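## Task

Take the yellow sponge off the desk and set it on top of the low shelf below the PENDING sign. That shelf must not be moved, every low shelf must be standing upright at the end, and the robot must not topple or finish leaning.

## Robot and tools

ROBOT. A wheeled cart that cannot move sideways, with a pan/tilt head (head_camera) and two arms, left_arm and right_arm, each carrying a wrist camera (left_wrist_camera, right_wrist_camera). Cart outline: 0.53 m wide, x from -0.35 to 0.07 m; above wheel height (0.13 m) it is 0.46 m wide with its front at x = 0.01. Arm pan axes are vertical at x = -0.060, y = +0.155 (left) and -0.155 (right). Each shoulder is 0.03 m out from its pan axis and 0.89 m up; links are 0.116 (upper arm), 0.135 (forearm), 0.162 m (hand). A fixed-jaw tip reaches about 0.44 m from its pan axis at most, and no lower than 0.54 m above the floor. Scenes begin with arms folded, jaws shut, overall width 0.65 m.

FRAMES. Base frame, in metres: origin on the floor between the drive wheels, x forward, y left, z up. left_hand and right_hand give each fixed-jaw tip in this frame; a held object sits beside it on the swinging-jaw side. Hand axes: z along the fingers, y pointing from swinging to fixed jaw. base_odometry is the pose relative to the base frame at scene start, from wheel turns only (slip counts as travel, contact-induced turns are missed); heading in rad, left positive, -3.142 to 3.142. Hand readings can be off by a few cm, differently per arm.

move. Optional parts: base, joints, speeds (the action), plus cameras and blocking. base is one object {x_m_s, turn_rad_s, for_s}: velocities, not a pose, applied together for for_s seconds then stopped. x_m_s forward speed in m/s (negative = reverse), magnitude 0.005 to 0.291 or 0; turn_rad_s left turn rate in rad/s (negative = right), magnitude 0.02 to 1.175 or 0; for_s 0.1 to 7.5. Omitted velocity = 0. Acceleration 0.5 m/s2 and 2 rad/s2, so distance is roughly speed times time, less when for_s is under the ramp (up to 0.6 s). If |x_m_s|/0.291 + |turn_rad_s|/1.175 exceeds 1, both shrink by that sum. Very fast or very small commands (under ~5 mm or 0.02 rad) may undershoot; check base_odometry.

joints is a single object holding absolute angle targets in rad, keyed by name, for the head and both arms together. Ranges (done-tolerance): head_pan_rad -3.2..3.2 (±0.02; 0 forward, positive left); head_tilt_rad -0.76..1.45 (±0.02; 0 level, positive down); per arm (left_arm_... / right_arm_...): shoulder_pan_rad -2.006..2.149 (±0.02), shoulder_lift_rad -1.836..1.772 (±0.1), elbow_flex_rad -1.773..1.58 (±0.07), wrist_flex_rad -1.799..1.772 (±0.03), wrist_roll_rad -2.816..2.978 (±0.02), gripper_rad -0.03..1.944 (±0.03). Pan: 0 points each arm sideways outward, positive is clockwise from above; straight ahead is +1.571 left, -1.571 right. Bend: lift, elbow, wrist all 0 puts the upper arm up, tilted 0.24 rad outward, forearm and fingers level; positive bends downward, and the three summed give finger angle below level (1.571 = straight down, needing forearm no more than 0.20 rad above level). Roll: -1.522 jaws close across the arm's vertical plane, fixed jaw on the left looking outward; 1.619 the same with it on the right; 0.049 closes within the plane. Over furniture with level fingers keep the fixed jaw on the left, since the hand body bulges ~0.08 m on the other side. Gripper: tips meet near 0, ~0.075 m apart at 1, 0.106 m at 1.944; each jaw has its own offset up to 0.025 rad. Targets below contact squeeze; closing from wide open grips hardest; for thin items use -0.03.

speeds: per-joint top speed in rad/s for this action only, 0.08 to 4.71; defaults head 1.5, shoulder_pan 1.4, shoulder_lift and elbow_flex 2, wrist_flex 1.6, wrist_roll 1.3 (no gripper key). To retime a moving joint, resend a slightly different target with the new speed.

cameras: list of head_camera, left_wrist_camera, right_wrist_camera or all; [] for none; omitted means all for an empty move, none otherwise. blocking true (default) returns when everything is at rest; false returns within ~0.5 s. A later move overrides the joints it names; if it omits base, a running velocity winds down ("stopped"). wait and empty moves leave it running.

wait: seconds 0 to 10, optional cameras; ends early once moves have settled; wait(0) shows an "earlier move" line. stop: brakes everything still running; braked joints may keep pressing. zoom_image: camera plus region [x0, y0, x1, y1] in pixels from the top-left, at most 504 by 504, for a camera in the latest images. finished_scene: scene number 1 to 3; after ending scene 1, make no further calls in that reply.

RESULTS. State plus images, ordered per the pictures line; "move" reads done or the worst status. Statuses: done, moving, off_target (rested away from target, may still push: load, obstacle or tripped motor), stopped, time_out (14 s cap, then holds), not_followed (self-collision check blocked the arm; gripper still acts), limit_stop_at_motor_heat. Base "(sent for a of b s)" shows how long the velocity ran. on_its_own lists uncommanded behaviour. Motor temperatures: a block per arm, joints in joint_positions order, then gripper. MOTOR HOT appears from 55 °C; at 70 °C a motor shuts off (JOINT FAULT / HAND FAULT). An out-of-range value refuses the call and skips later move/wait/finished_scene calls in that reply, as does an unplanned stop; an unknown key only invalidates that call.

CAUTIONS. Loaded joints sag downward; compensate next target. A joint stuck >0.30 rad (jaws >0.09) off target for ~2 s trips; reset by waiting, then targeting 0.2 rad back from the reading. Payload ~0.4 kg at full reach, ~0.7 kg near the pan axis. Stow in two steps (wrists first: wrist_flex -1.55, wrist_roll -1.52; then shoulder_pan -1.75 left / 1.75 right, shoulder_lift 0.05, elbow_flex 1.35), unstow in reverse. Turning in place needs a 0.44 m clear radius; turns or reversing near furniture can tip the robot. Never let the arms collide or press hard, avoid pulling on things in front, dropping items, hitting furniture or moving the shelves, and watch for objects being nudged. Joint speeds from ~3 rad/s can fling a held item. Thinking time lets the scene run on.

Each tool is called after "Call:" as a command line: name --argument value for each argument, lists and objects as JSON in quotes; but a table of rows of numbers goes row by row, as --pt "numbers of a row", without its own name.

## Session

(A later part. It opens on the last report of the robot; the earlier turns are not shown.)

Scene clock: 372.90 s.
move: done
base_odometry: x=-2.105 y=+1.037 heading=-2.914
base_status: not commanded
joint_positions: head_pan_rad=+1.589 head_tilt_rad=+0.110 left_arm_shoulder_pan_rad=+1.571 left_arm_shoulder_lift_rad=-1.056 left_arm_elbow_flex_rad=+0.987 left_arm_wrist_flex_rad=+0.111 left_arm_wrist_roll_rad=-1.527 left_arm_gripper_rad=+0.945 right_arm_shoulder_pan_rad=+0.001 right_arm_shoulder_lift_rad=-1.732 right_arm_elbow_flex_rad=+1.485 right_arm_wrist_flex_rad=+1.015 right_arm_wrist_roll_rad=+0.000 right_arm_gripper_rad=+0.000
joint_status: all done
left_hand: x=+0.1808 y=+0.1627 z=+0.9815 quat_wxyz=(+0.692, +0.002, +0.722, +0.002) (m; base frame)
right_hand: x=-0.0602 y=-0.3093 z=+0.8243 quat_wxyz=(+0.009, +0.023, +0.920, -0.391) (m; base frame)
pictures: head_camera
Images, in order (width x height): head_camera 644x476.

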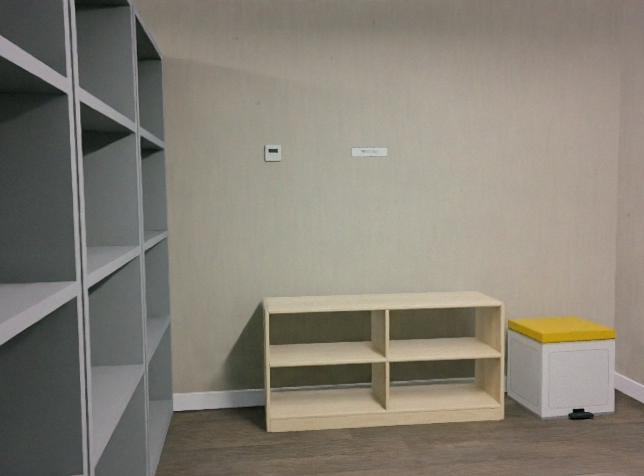

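Call:
move --base '{"turn_rad_s": 0.8, "for_s": 1.575}'

Call:
move --base '{"x_m_s": 0.26, "for_s": 6.6}' --joints '{"head_pan_rad": 0.4, "head_tilt_rad": 0.25}' --cameras '["head_camera"]'

Call:
move --base '{"turn_rad_s": 0.6, "for_s": 0.84}' --joints '{"head_pan_rad": 0.0, "head_tilt_rad": 0.25}' --cameras '["head_camera"]'

Scene clock: 417.90 s.
move: done
base_odometry: x=-2.105 y=+1.037 heading=-1.674
base_status: done (sent for 1.57 of 1.57 s)
joint_positions: head_pan_rad=+1.590 head_tilt_rad=+0.109 left_arm_shoulder_pan_rad=+1.566 left_arm_shoulder_lift_rad=-1.062 left_arm_elbow_flex_rad=+0.990 left_arm_wrist_flex_rad=+0.109 left_arm_wrist_roll_rad=-1.527 left_arm_gripper_rad=+0.945 right_arm_shoulder_pan_rad=-0.002 right_arm_shoulder_lift_rad=-1.732 right_arm_elbow_flex_rad=+1.490 right_arm_wrist_flex_rad=+1.026 right_arm_wrist_roll_rad=+0.000 right_arm_gripper_rad=-0.003
joint_status: not commanded
left_hand: x=+0.1802 y=+0.1638 z=+0.9821 quat_wxyz=(+0.694, +0.000, +0.720, +0.003) (m; base frame)
right_hand: x=-0.0597 y=-0.3076 z=+0.8221 quat_wxyz=(+0.010, +0.022, +0.923, -0.383) (m; base frame)
pictures: none

Scene clock: 425.67 s.
move: done
base_odometry: x=-2.262 y=-0.672 heading=-1.661
base_status: done (sent for 6.6 of 6.6 s)
joint_positions: head_pan_rad=+0.409 head_tilt_rad=+0.242 left_arm_shoulder_pan_rad=+1.566 left_arm_shoulder_lift_rad=-1.062 left_arm_elbow_flex_rad=+0.990 left_arm_wrist_flex_rad=+0.109 left_arm_wrist_roll_rad=-1.527 left_arm_gripper_rad=+0.945 right_arm_shoulder_pan_rad=+0.006 right_arm_shoulder_lift_rad=-1.732 right_arm_elbow_flex_rad=+1.490 right_arm_wrist_flex_rad=+1.026 right_arm_wrist_roll_rad=+0.000 right_arm_gripper_rad=-0.003
joint_status: all done
left_hand: x=+0.1802 y=+0.1638 z=+0.9821 quat_wxyz=(+0.694, +0.000, +0.720, +0.003) (m; base frame)
right_hand: x=-0.0609 y=-0.3076 z=+0.8221 quat_wxyz=(+0.008, +0.025, +0.923, -0.383) (m; base frame)
pictures: head_camera
Images, in order (width x height): head_camera 644x476.

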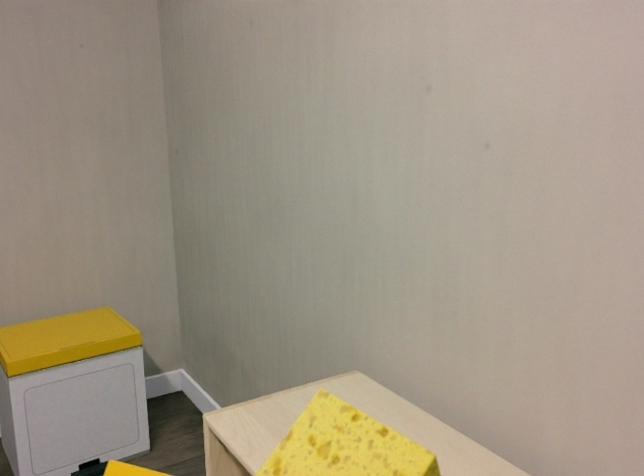

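Scene clock: 427.17 s.
move: done
base_odometry: x=-2.263 y=-0.671 heading=-1.162
base_status: done (sent for 0.83 of 0.83 s)
joint_positions: head_pan_rad=+0.009 head_tilt_rad=+0.242 left_arm_shoulder_pan_rad=+1.566 left_arm_shoulder_lift_rad=-1.062 left_arm_elbow_flex_rad=+0.990 left_arm_wrist_flex_rad=+0.109 left_arm_wrist_roll_rad=-1.527 left_arm_gripper_rad=+0.945 right_arm_shoulder_pan_rad=+0.000 right_arm_shoulder_lift_rad=-1.732 right_arm_elbow_flex_rad=+1.490 right_arm_wrist_flex_rad=+1.026 right_arm_wrist_roll_rad=+0.000 right_arm_gripper_rad=-0.003
joint_status: all done
left_hand: x=+0.1802 y=+0.1638 z=+0.9821 quat_wxyz=(+0.694, +0.000, +0.720, +0.003) (m; base frame)
right_hand: x=-0.0599 y=-0.3076 z=+0.8221 quat_wxyz=(+0.009, +0.022, +0.923, -0.383) (m; base frame)
pictures: head_camera
Images, in order (width x height): head_camera 644x476.

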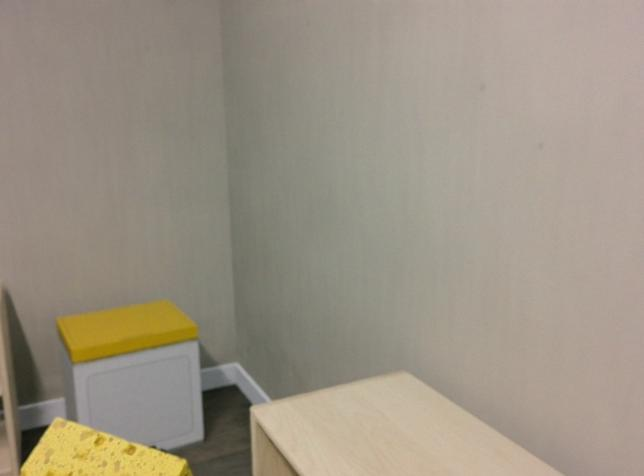

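Call:
move --base '{"turn_rad_s": 0.6, "for_s": 0.78}' --joints '{"head_pan_rad": -0.1, "head_tilt_rad": 0.25}' --cameras '["head_camera"]'

Scene clock: 485.63 s.
Motor temperatures (°C): left_arm=[27 28 27 28 27 38] | right_arm=[28 26 26 26 27 28]
move: done
base_odometry: x=-2.263 y=-0.671 heading=-0.702
base_status: done (sent for 0.77 of 0.77 s)
joint_positions: head_pan_rad=-0.091 head_tilt_rad=+0.242 left_arm_shoulder_pan_rad=+1.565 left_arm_shoulder_lift_rad=-1.062 left_arm_elbow_flex_rad=+0.990 left_arm_wrist_flex_rad=+0.109 left_arm_wrist_roll_rad=-1.527 left_arm_gripper_rad=+0.945 right_arm_shoulder_pan_rad=+0.001 right_arm_shoulder_lift_rad=-1.732 right_arm_elbow_flex_rad=+1.490 right_arm_wrist_flex_rad=+1.026 right_arm_wrist_roll_rad=+0.000 right_arm_gripper_rad=-0.003
joint_status: all done
left_hand: x=+0.1802 y=+0.1642 z=+0.9821 quat_wxyz=(+0.694, +0.000, +0.720, +0.004) (m; base frame)
right_hand: x=-0.0602 y=-0.3076 z=+0.8221 quat_wxyz=(+0.009, +0.023, +0.923, -0.383) (m; base frame)
pictures: head_camera
Images, in order (width x height): head_camera 644x476.

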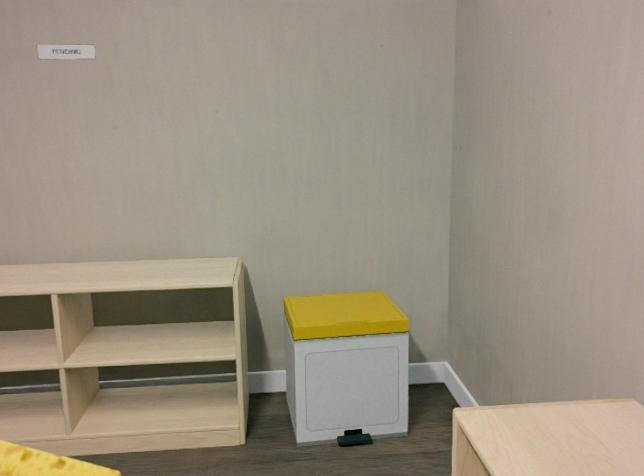

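Call:
move --base '{"turn_rad_s": 0.5, "for_s": 0.5}'

Call:
move --base '{"x_m_s": 0.25, "for_s": 5.6}'

Call:
move --base '{"turn_rad_s": -0.5, "for_s": 0.5}' --joints '{"head_pan_rad": 0.0, "head_tilt_rad": 0.75}' --cameras '["head_camera"]'

Scene clock: 526.17 s.
move: done
base_odometry: x=-2.263 y=-0.671 heading=-0.451
base_status: done (sent for 0.5 of 0.5 s)
joint_positions: head_pan_rad=-0.091 head_tilt_rad=+0.242 left_arm_shoulder_pan_rad=+1.566 left_arm_shoulder_lift_rad=-1.062 left_arm_elbow_flex_rad=+0.990 left_arm_wrist_flex_rad=+0.109 left_arm_wrist_roll_rad=-1.527 left_arm_gripper_rad=+0.945 right_arm_shoulder_pan_rad=+0.000 right_arm_shoulder_lift_rad=-1.732 right_arm_elbow_flex_rad=+1.490 right_arm_wrist_flex_rad=+1.026 right_arm_wrist_roll_rad=+0.000 right_arm_gripper_rad=-0.003
joint_status: not commanded
left_hand: x=+0.1802 y=+0.1638 z=+0.9821 quat_wxyz=(+0.694, +0.000, +0.720, +0.003) (m; base frame)
right_hand: x=-0.0599 y=-0.3076 z=+0.8221 quat_wxyz=(+0.009, +0.022, +0.923, -0.383) (m; base frame)
pictures: none

Scene clock: 532.93 s.
move: done
base_odometry: x=-1.003 y=-1.284 heading=-0.453
base_status: done (sent for 5.6 of 5.6 s)
joint_positions: head_pan_rad=-0.091 head_tilt_rad=+0.242 left_arm_shoulder_pan_rad=+1.566 left_arm_shoulder_lift_rad=-1.062 left_arm_elbow_flex_rad=+0.990 left_arm_wrist_flex_rad=+0.109 left_arm_wrist_roll_rad=-1.527 left_arm_gripper_rad=+0.945 right_arm_shoulder_pan_rad=+0.004 right_arm_shoulder_lift_rad=-1.732 right_arm_elbow_flex_rad=+1.490 right_arm_wrist_flex_rad=+1.026 right_arm_wrist_roll_rad=+0.000 right_arm_gripper_rad=-0.003
joint_status: not commanded
left_hand: x=+0.1802 y=+0.1638 z=+0.9821 quat_wxyz=(+0.694, +0.000, +0.720, +0.003) (m; base frame)
right_hand: x=-0.0607 y=-0.3076 z=+0.8221 quat_wxyz=(+0.009, +0.024, +0.923, -0.383) (m; base frame)
pictures: none

Scene clock: 534.07 s.
move: done
base_odometry: x=-1.003 y=-1.284 heading=-0.702
base_status: done (sent for 0.5 of 0.5 s)
joint_positions: head_pan_rad=-0.011 head_tilt_rad=+0.744 left_arm_shoulder_pan_rad=+1.574 left_arm_shoulder_lift_rad=-1.062 left_arm_elbow_flex_rad=+0.990 left_arm_wrist_flex_rad=+0.109 left_arm_wrist_roll_rad=-1.527 left_arm_gripper_rad=+0.945 right_arm_shoulder_pan_rad=+0.004 right_arm_shoulder_lift_rad=-1.732 right_arm_elbow_flex_rad=+1.490 right_arm_wrist_flex_rad=+1.026 right_arm_wrist_roll_rad=+0.000 right_arm_gripper_rad=-0.003
joint_status: all done
left_hand: x=+0.1803 y=+0.1620 z=+0.9821 quat_wxyz=(+0.694, +0.003, +0.720, +0.001) (m; base frame)
right_hand: x=-0.0607 y=-0.3076 z=+0.8221 quat_wxyz=(+0.009, +0.024, +0.923, -0.383) (m; base frame)
pictures: head_camera
Images, in order (width x height): head_camera 644x476.

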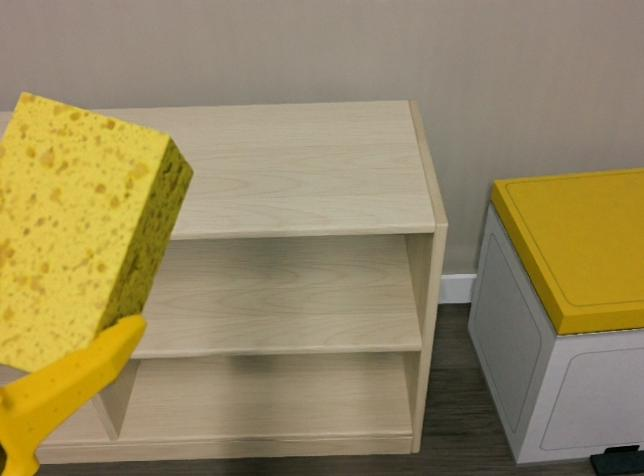

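Call:
move --base '{"turn_rad_s": 0.2, "for_s": 0.2}'

Call:
move --base '{"x_m_s": 0.25, "for_s": 1.9}' --joints '{"left_arm_shoulder_lift_rad": 1.09, "left_arm_elbow_flex_rad": 0.04, "left_arm_wrist_flex_rad": -0.53, "head_pan_rad": 0.0, "head_tilt_rad": 1.19}' --speeds '{"left_arm_shoulder_lift_rad": 1.2}' --cameras '["head_camera", "left_wrist_camera"]'

Scene clock: 555.57 s.
move: done
base_odometry: x=-1.003 y=-1.284 heading=-0.660
base_status: done (sent for 0.2 of 0.2 s)
joint_positions: head_pan_rad=-0.011 head_tilt_rad=+0.744 left_arm_shoulder_pan_rad=+1.571 left_arm_shoulder_lift_rad=-1.062 left_arm_elbow_flex_rad=+0.990 left_arm_wrist_flex_rad=+0.109 left_arm_wrist_roll_rad=-1.527 left_arm_gripper_rad=+0.945 right_arm_shoulder_pan_rad=+0.001 right_arm_shoulder_lift_rad=-1.732 right_arm_elbow_flex_rad=+1.490 right_arm_wrist_flex_rad=+1.026 right_arm_wrist_roll_rad=+0.000 right_arm_gripper_rad=-0.003
joint_status: not commanded
left_hand: x=+0.1803 y=+0.1627 z=+0.9821 quat_wxyz=(+0.694, +0.002, +0.720, +0.002) (m; base frame)
right_hand: x=-0.0602 y=-0.3076 z=+0.8221 quat_wxyz=(+0.009, +0.023, +0.923, -0.383) (m; base frame)
pictures: none

Scene clock: 558.63 s.
move: done
base_odometry: x=-0.629 y=-1.577 heading=-0.663
base_status: done (sent for 1.9 of 1.9 s)
joint_positions: head_pan_rad=-0.011 head_tilt_rad=+1.185 left_arm_shoulder_pan_rad=+1.571 left_arm_shoulder_lift_rad=+1.103 left_arm_elbow_flex_rad=+0.065 left_arm_wrist_flex_rad=-0.515 left_arm_wrist_roll_rad=-1.527 left_arm_gripper_rad=+0.945 right_arm_shoulder_pan_rad=+0.000 right_arm_shoulder_lift_rad=-1.732 right_arm_elbow_flex_rad=+1.490 right_arm_wrist_flex_rad=+1.026 right_arm_wrist_roll_rad=+0.000 right_arm_gripper_rad=-0.003
joint_status: all done
left_hand: x=+0.2685 y=+0.1627 z=+0.6999 quat_wxyz=(+0.443, +0.002, +0.897, +0.001) (m; base frame)
right_hand: x=-0.0599 y=-0.3076 z=+0.8221 quat_wxyz=(+0.009, +0.022, +0.923, -0.383) (m; base frame)
pictures: head_camera, left_wrist_camera
Images, in order (width x height): head_camera 644x476, left_wrist_camera 644x476.

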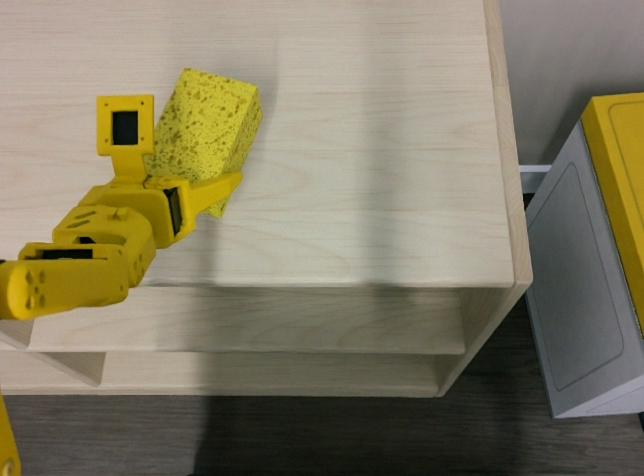

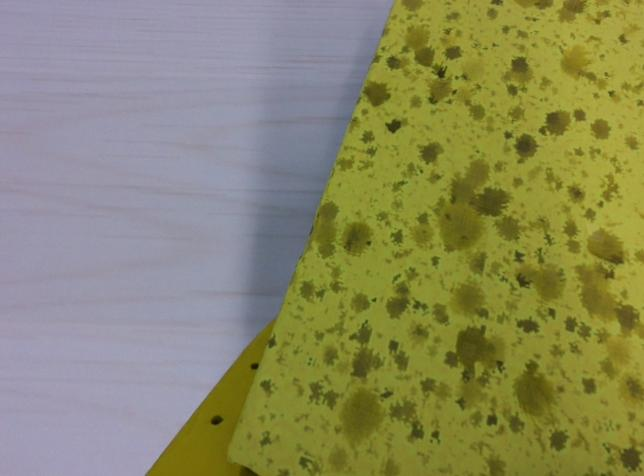

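Call:
move --base '{"x_m_s": 0.1, "for_s": 0.8}'

Call:
move --joints '{"left_arm_shoulder_lift_rad": 1.39, "left_arm_elbow_flex_rad": -0.21, "left_arm_wrist_flex_rad": -0.50}' --speeds '{"left_arm_shoulder_lift_rad": 0.5, "left_arm_elbow_flex_rad": 0.5}'

Call:
move --joints '{"left_arm_shoulder_lift_rad": 1.52, "left_arm_elbow_flex_rad": -0.36, "left_arm_wrist_flex_rad": -0.49}' --speeds '{"left_arm_shoulder_lift_rad": 0.3, "left_arm_elbow_flex_rad": 0.3}' --cameras '["head_camera", "left_wrist_camera"]'

Scene clock: 590.03 s.
move: done
base_odometry: x=-0.566 y=-1.626 heading=-0.663
base_status: done (sent for 0.8 of 0.8 s)
joint_positions: head_pan_rad=-0.011 head_tilt_rad=+1.185 left_arm_shoulder_pan_rad=+1.571 left_arm_shoulder_lift_rad=+1.103 left_arm_elbow_flex_rad=+0.065 left_arm_wrist_flex_rad=-0.515 left_arm_wrist_roll_rad=-1.527 left_arm_gripper_rad=+0.945 right_arm_shoulder_pan_rad=+0.001 right_arm_shoulder_lift_rad=-1.732 right_arm_elbow_flex_rad=+1.490 right_arm_wrist_flex_rad=+1.026 right_arm_wrist_roll_rad=+0.000 right_arm_gripper_rad=-0.003
joint_status: not commanded
left_hand: x=+0.2685 y=+0.1627 z=+0.6999 quat_wxyz=(+0.443, +0.002, +0.897, +0.001) (m; base frame)
right_hand: x=-0.0602 y=-0.3076 z=+0.8221 quat_wxyz=(+0.009, +0.023, +0.923, -0.383) (m; base frame)
pictures: none

Scene clock: 591.23 s.
move: done
base_odometry: x=-0.566 y=-1.626 heading=-0.663
base_status: not commanded
joint_positions: head_pan_rad=-0.011 head_tilt_rad=+1.185 left_arm_shoulder_pan_rad=+1.571 left_arm_shoulder_lift_rad=+1.403 left_arm_elbow_flex_rad=-0.185 left_arm_wrist_flex_rad=-0.503 left_arm_wrist_roll_rad=-1.527 left_arm_gripper_rad=+0.945 right_arm_shoulder_pan_rad=+0.001 right_arm_shoulder_lift_rad=-1.732 right_arm_elbow_flex_rad=+1.490 right_arm_wrist_flex_rad=+1.026 right_arm_wrist_roll_rad=+0.000 right_arm_gripper_rad=-0.003
joint_status: all done
left_hand: x=+0.2587 y=+0.1627 z=+0.6551 quat_wxyz=(+0.415, +0.002, +0.910, +0.001) (m; base frame)
right_hand: x=-0.0602 y=-0.3076 z=+0.8221 quat_wxyz=(+0.009, +0.023, +0.923, -0.383) (m; base frame)
pictures: none

Scene clock: 592.23 s.
move: done
base_odometry: x=-0.566 y=-1.626 heading=-0.663
base_status: not commanded
joint_positions: head_pan_rad=-0.011 head_tilt_rad=+1.185 left_arm_shoulder_pan_rad=+1.571 left_arm_shoulder_lift_rad=+1.531 left_arm_elbow_flex_rad=-0.334 left_arm_wrist_flex_rad=-0.492 left_arm_wrist_roll_rad=-1.527 left_arm_gripper_rad=+0.945 right_arm_shoulder_pan_rad=+0.001 right_arm_shoulder_lift_rad=-1.732 right_arm_elbow_flex_rad=+1.490 right_arm_wrist_flex_rad=+1.026 right_arm_wrist_roll_rad=+0.000 right_arm_gripper_rad=-0.003
joint_status: all done
left_hand: x=+0.2601 y=+0.1627 z=+0.6425 quat_wxyz=(+0.419, +0.002, +0.908, +0.001) (m; base frame)
right_hand: x=-0.0602 y=-0.3076 z=+0.8221 quat_wxyz=(+0.009, +0.023, +0.923, -0.383) (m; base frame)
pictures: head_camera, left_wrist_camera
Images, in order (width x height): head_camera 644x476, left_wrist_camera 644x476.

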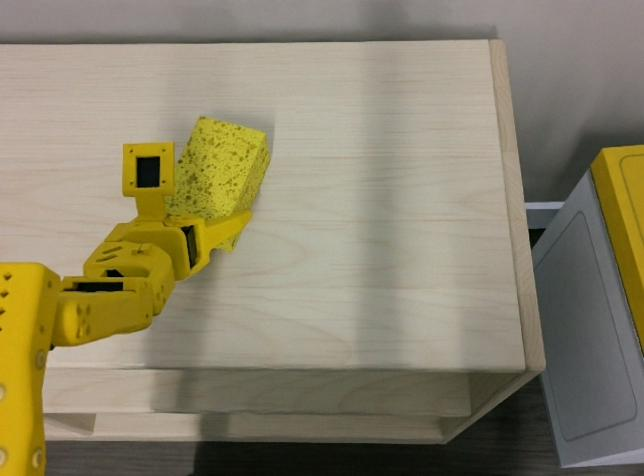

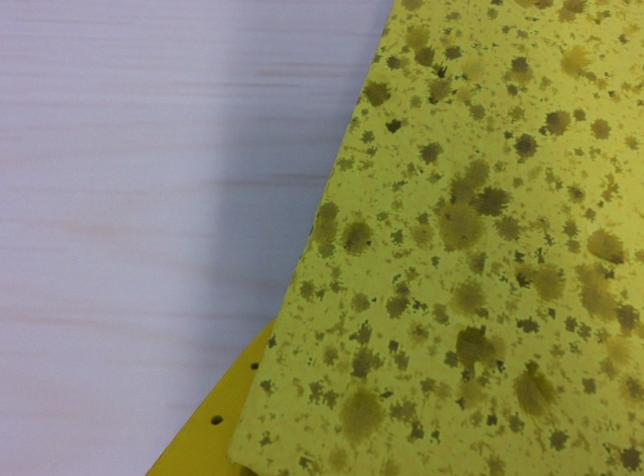

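Call:
move --joints '{"left_arm_shoulder_lift_rad": 1.66, "left_arm_elbow_flex_rad": -0.52, "left_arm_wrist_flex_rad": -0.50}' --speeds '{"left_arm_shoulder_lift_rad": 0.3, "left_arm_elbow_flex_rad": 0.3}'

Call:
move --joints '{"left_arm_shoulder_lift_rad": 1.74, "left_arm_elbow_flex_rad": -0.60, "left_arm_wrist_flex_rad": -0.48}' --speeds '{"left_arm_shoulder_lift_rad": 0.2, "left_arm_elbow_flex_rad": 0.2}' --cameras '["head_camera", "left_wrist_camera"]'

Scene clock: 611.47 s.
move: done
base_odometry: x=-0.566 y=-1.626 heading=-0.663
base_status: not commanded
joint_positions: head_pan_rad=-0.011 head_tilt_rad=+1.185 left_arm_shoulder_pan_rad=+1.572 left_arm_shoulder_lift_rad=+1.670 left_arm_elbow_flex_rad=-0.493 left_arm_wrist_flex_rad=-0.492 left_arm_wrist_roll_rad=-1.518 left_arm_gripper_rad=+0.945 right_arm_shoulder_pan_rad=+0.001 right_arm_shoulder_lift_rad=-1.732 right_arm_elbow_flex_rad=+1.490 right_arm_wrist_flex_rad=+1.026 right_arm_wrist_roll_rad=+0.000 right_arm_gripper_rad=-0.003
joint_status: all done
left_hand: x=+0.2606 y=+0.1622 z=+0.6309 quat_wxyz=(+0.429, -0.001, +0.903, -0.001) (m; base frame)
right_hand: x=-0.0602 y=-0.3076 z=+0.8221 quat_wxyz=(+0.009, +0.023, +0.923, -0.383) (m; base frame)
pictures: none

Scene clock: 612.37 s.
move: done
base_odometry: x=-0.566 y=-1.626 heading=-0.663
base_status: not commanded
joint_positions: head_pan_rad=-0.011 head_tilt_rad=+1.185 left_arm_shoulder_pan_rad=+1.572 left_arm_shoulder_lift_rad=+1.735 left_arm_elbow_flex_rad=-0.593 left_arm_wrist_flex_rad=-0.492 left_arm_wrist_roll_rad=-1.518 left_arm_gripper_rad=+0.945 right_arm_shoulder_pan_rad=+0.001 right_arm_shoulder_lift_rad=-1.732 right_arm_elbow_flex_rad=+1.490 right_arm_wrist_flex_rad=+1.026 right_arm_wrist_roll_rad=+0.000 right_arm_gripper_rad=-0.003
joint_status: all done
left_hand: x=+0.2652 y=+0.1622 z=+0.6300 quat_wxyz=(+0.444, -0.001, +0.896, -0.001) (m; base frame)
right_hand: x=-0.0602 y=-0.3076 z=+0.8221 quat_wxyz=(+0.009, +0.023, +0.923, -0.383) (m; base frame)
pictures: head_camera, left_wrist_camera
Images, in order (width x height): head_camera 644x476, left_wrist_camera 644x476.

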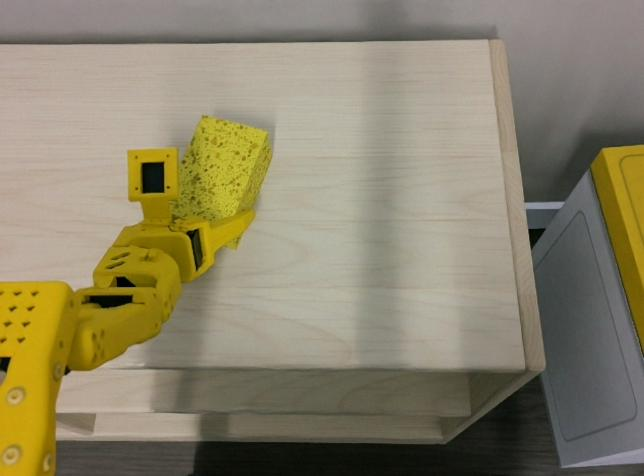

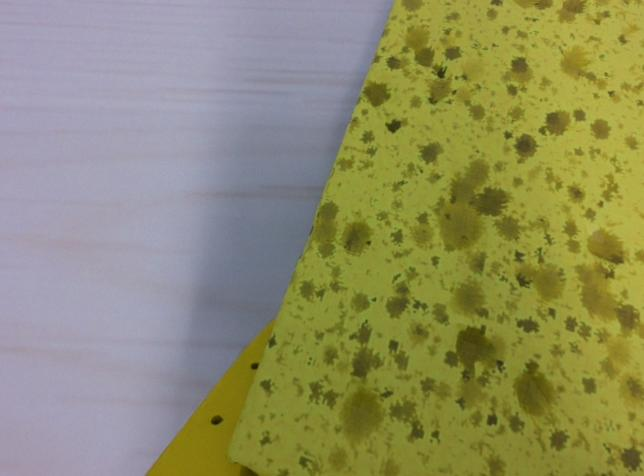

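Call:
move --joints '{"left_arm_gripper_rad": 1.05}'

Call:
move --joints '{"left_arm_gripper_rad": 1.25}' --cameras '["left_wrist_camera"]'

Call:
move --joints '{"left_arm_gripper_rad": 1.75}' --cameras '["head_camera", "left_wrist_camera"]'

Scene clock: 621.13 s.
move: done
base_odometry: x=-0.566 y=-1.626 heading=-0.663
base_status: not commanded
joint_positions: head_pan_rad=-0.011 head_tilt_rad=+1.185 left_arm_shoulder_pan_rad=+1.566 left_arm_shoulder_lift_rad=+1.737 left_arm_elbow_flex_rad=-0.595 left_arm_wrist_flex_rad=-0.490 left_arm_wrist_roll_rad=-1.518 left_arm_gripper_rad=+1.062 right_arm_shoulder_pan_rad=+0.001 right_arm_shoulder_lift_rad=-1.732 right_arm_elbow_flex_rad=+1.490 right_arm_wrist_flex_rad=+1.026 right_arm_wrist_roll_rad=+0.000 right_arm_gripper_rad=-0.003
joint_status: all done
left_hand: x=+0.2650 y=+0.1642 z=+0.6296 quat_wxyz=(+0.443, -0.004, +0.896, +0.000) (m; base frame)
right_hand: x=-0.0602 y=-0.3076 z=+0.8221 quat_wxyz=(+0.009, +0.023, +0.923, -0.383) (m; base frame)
pictures: none

Scene clock: 621.80 s.
move: done
base_odometry: x=-0.566 y=-1.626 heading=-0.663
base_status: not commanded
joint_positions: head_pan_rad=-0.011 head_tilt_rad=+1.185 left_arm_shoulder_pan_rad=+1.565 left_arm_shoulder_lift_rad=+1.748 left_arm_elbow_flex_rad=-0.593 left_arm_wrist_flex_rad=-0.478 left_arm_wrist_roll_rad=-1.519 left_arm_gripper_rad=+1.243 right_arm_shoulder_pan_rad=+0.001 right_arm_shoulder_lift_rad=-1.732 right_arm_elbow_flex_rad=+1.490 right_arm_wrist_flex_rad=+1.026 right_arm_wrist_roll_rad=+0.000 right_arm_gripper_rad=-0.003
joint_status: all done
left_hand: x=+0.2605 y=+0.1646 z=+0.6246 quat_wxyz=(+0.432, -0.004, +0.902, +0.001) (m; base frame)
right_hand: x=-0.0602 y=-0.3076 z=+0.8221 quat_wxyz=(+0.009, +0.023, +0.923, -0.383) (m; base frame)
pictures: left_wrist_camera
Images, in order (width x height): left_wrist_camera 644x476.

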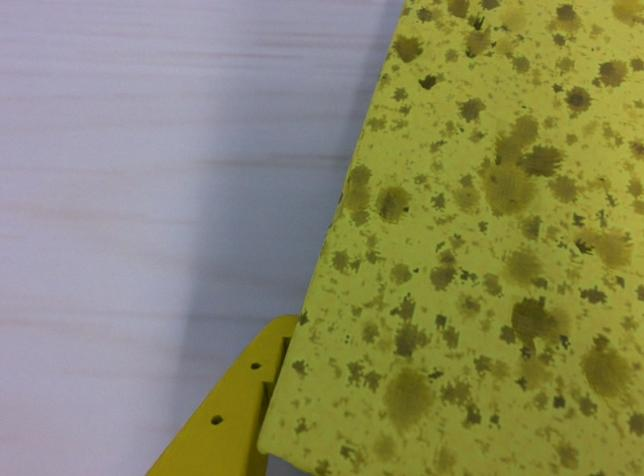

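Scene clock: 622.60 s.
move: done
base_odometry: x=-0.566 y=-1.626 heading=-0.663
base_status: not commanded
joint_positions: head_pan_rad=-0.011 head_tilt_rad=+1.185 left_arm_shoulder_pan_rad=+1.565 left_arm_shoulder_lift_rad=+1.748 left_arm_elbow_flex_rad=-0.593 left_arm_wrist_flex_rad=-0.478 left_arm_wrist_roll_rad=-1.519 left_arm_gripper_rad=+1.743 right_arm_shoulder_pan_rad=+0.001 right_arm_shoulder_lift_rad=-1.732 right_arm_elbow_flex_rad=+1.490 right_arm_wrist_flex_rad=+1.026 right_arm_wrist_roll_rad=+0.000 right_arm_gripper_rad=-0.003
joint_status: all done
left_hand: x=+0.2605 y=+0.1646 z=+0.6246 quat_wxyz=(+0.432, -0.004, +0.902, +0.001) (m; base frame)
right_hand: x=-0.0602 y=-0.3076 z=+0.8221 quat_wxyz=(+0.009, +0.023, +0.923, -0.383) (m; base frame)
pictures: head_camera, left_wrist_camera
Images, in order (width x height): head_camera 644x476, left_wrist_camera 644x476.

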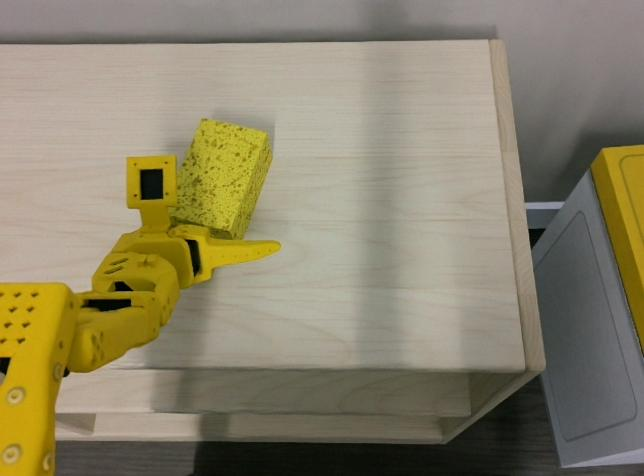

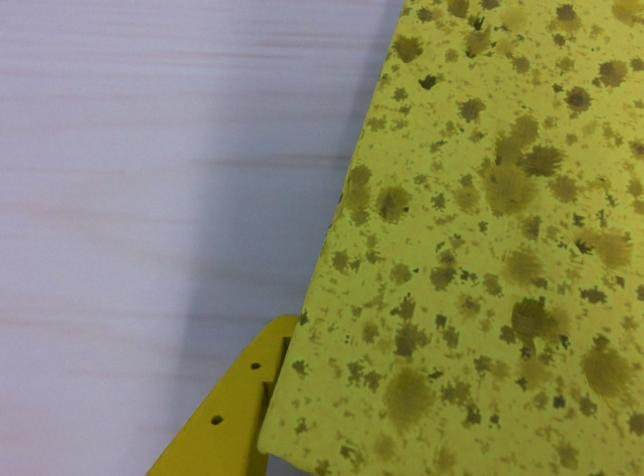

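Call:
move --joints '{"left_arm_shoulder_pan_rad": 1.52}' --speeds '{"left_arm_shoulder_pan_rad": 0.3}'

Call:
move --joints '{"left_arm_shoulder_lift_rad": 0.8, "left_arm_elbow_flex_rad": 0.15, "left_arm_wrist_flex_rad": -0.3}' --speeds '{"left_arm_shoulder_lift_rad": 0.8, "left_arm_elbow_flex_rad": 0.5}' --cameras '["head_camera", "left_wrist_camera"]'

Scene clock: 629.10 s.
move: done
base_odometry: x=-0.566 y=-1.626 heading=-0.663
base_status: not commanded
joint_positions: head_pan_rad=-0.011 head_tilt_rad=+1.185 left_arm_shoulder_pan_rad=+1.520 left_arm_shoulder_lift_rad=+1.748 left_arm_elbow_flex_rad=-0.593 left_arm_wrist_flex_rad=-0.478 left_arm_wrist_roll_rad=-1.519 left_arm_gripper_rad=+1.743 right_arm_shoulder_pan_rad=+0.001 right_arm_shoulder_lift_rad=-1.732 right_arm_elbow_flex_rad=+1.490 right_arm_wrist_flex_rad=+1.026 right_arm_wrist_roll_rad=+0.000 right_arm_gripper_rad=-0.003
joint_status: all done
left_hand: x=+0.2598 y=+0.1789 z=+0.6246 quat_wxyz=(+0.432, -0.024, +0.901, +0.010) (m; base frame)
right_hand: x=-0.0602 y=-0.3076 z=+0.8221 quat_wxyz=(+0.009, +0.023, +0.923, -0.383) (m; base frame)
pictures: none

Scene clock: 631.10 s.
move: done
base_odometry: x=-0.566 y=-1.626 heading=-0.663
base_status: not commanded
joint_positions: head_pan_rad=-0.011 head_tilt_rad=+1.185 left_arm_shoulder_pan_rad=+1.522 left_arm_shoulder_lift_rad=+0.861 left_arm_elbow_flex_rad=+0.151 left_arm_wrist_flex_rad=-0.302 left_arm_wrist_roll_rad=-1.527 left_arm_gripper_rad=+1.743 right_arm_shoulder_pan_rad=+0.003 right_arm_shoulder_lift_rad=-1.732 right_arm_elbow_flex_rad=+1.490 right_arm_wrist_flex_rad=+1.026 right_arm_wrist_roll_rad=+0.000 right_arm_gripper_rad=-0.003
joint_status: all done
left_hand: x=+0.2708 y=+0.1789 z=+0.7297 quat_wxyz=(+0.417, -0.020, +0.909, +0.011) (m; base frame)
right_hand: x=-0.0604 y=-0.3076 z=+0.8221 quat_wxyz=(+0.009, +0.024, +0.923, -0.383) (m; base frame)
pictures: head_camera, left_wrist_camera
Images, in order (width x height): head_camera 644x476, left_wrist_camera 644x476.

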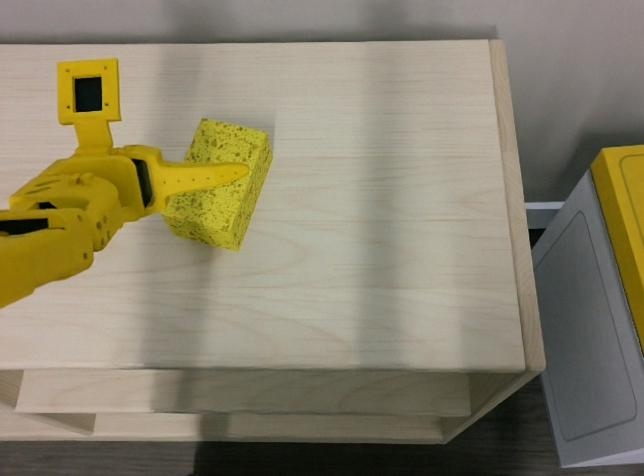

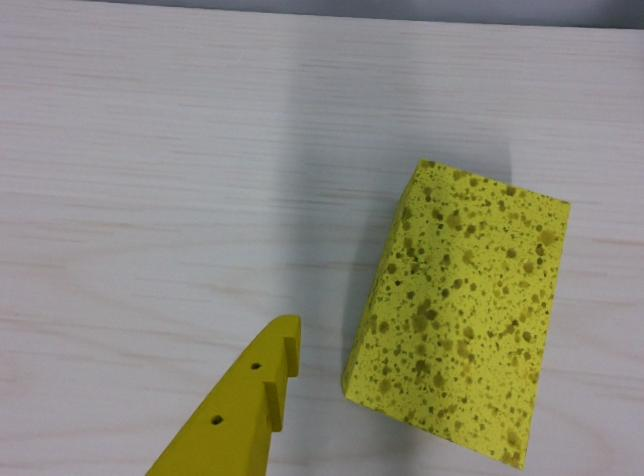

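The sponge is lying flat on the PENDING shelf and the hand is clear of it.

Call:
finished_scene --scene 3

The scene is finished: the task was done.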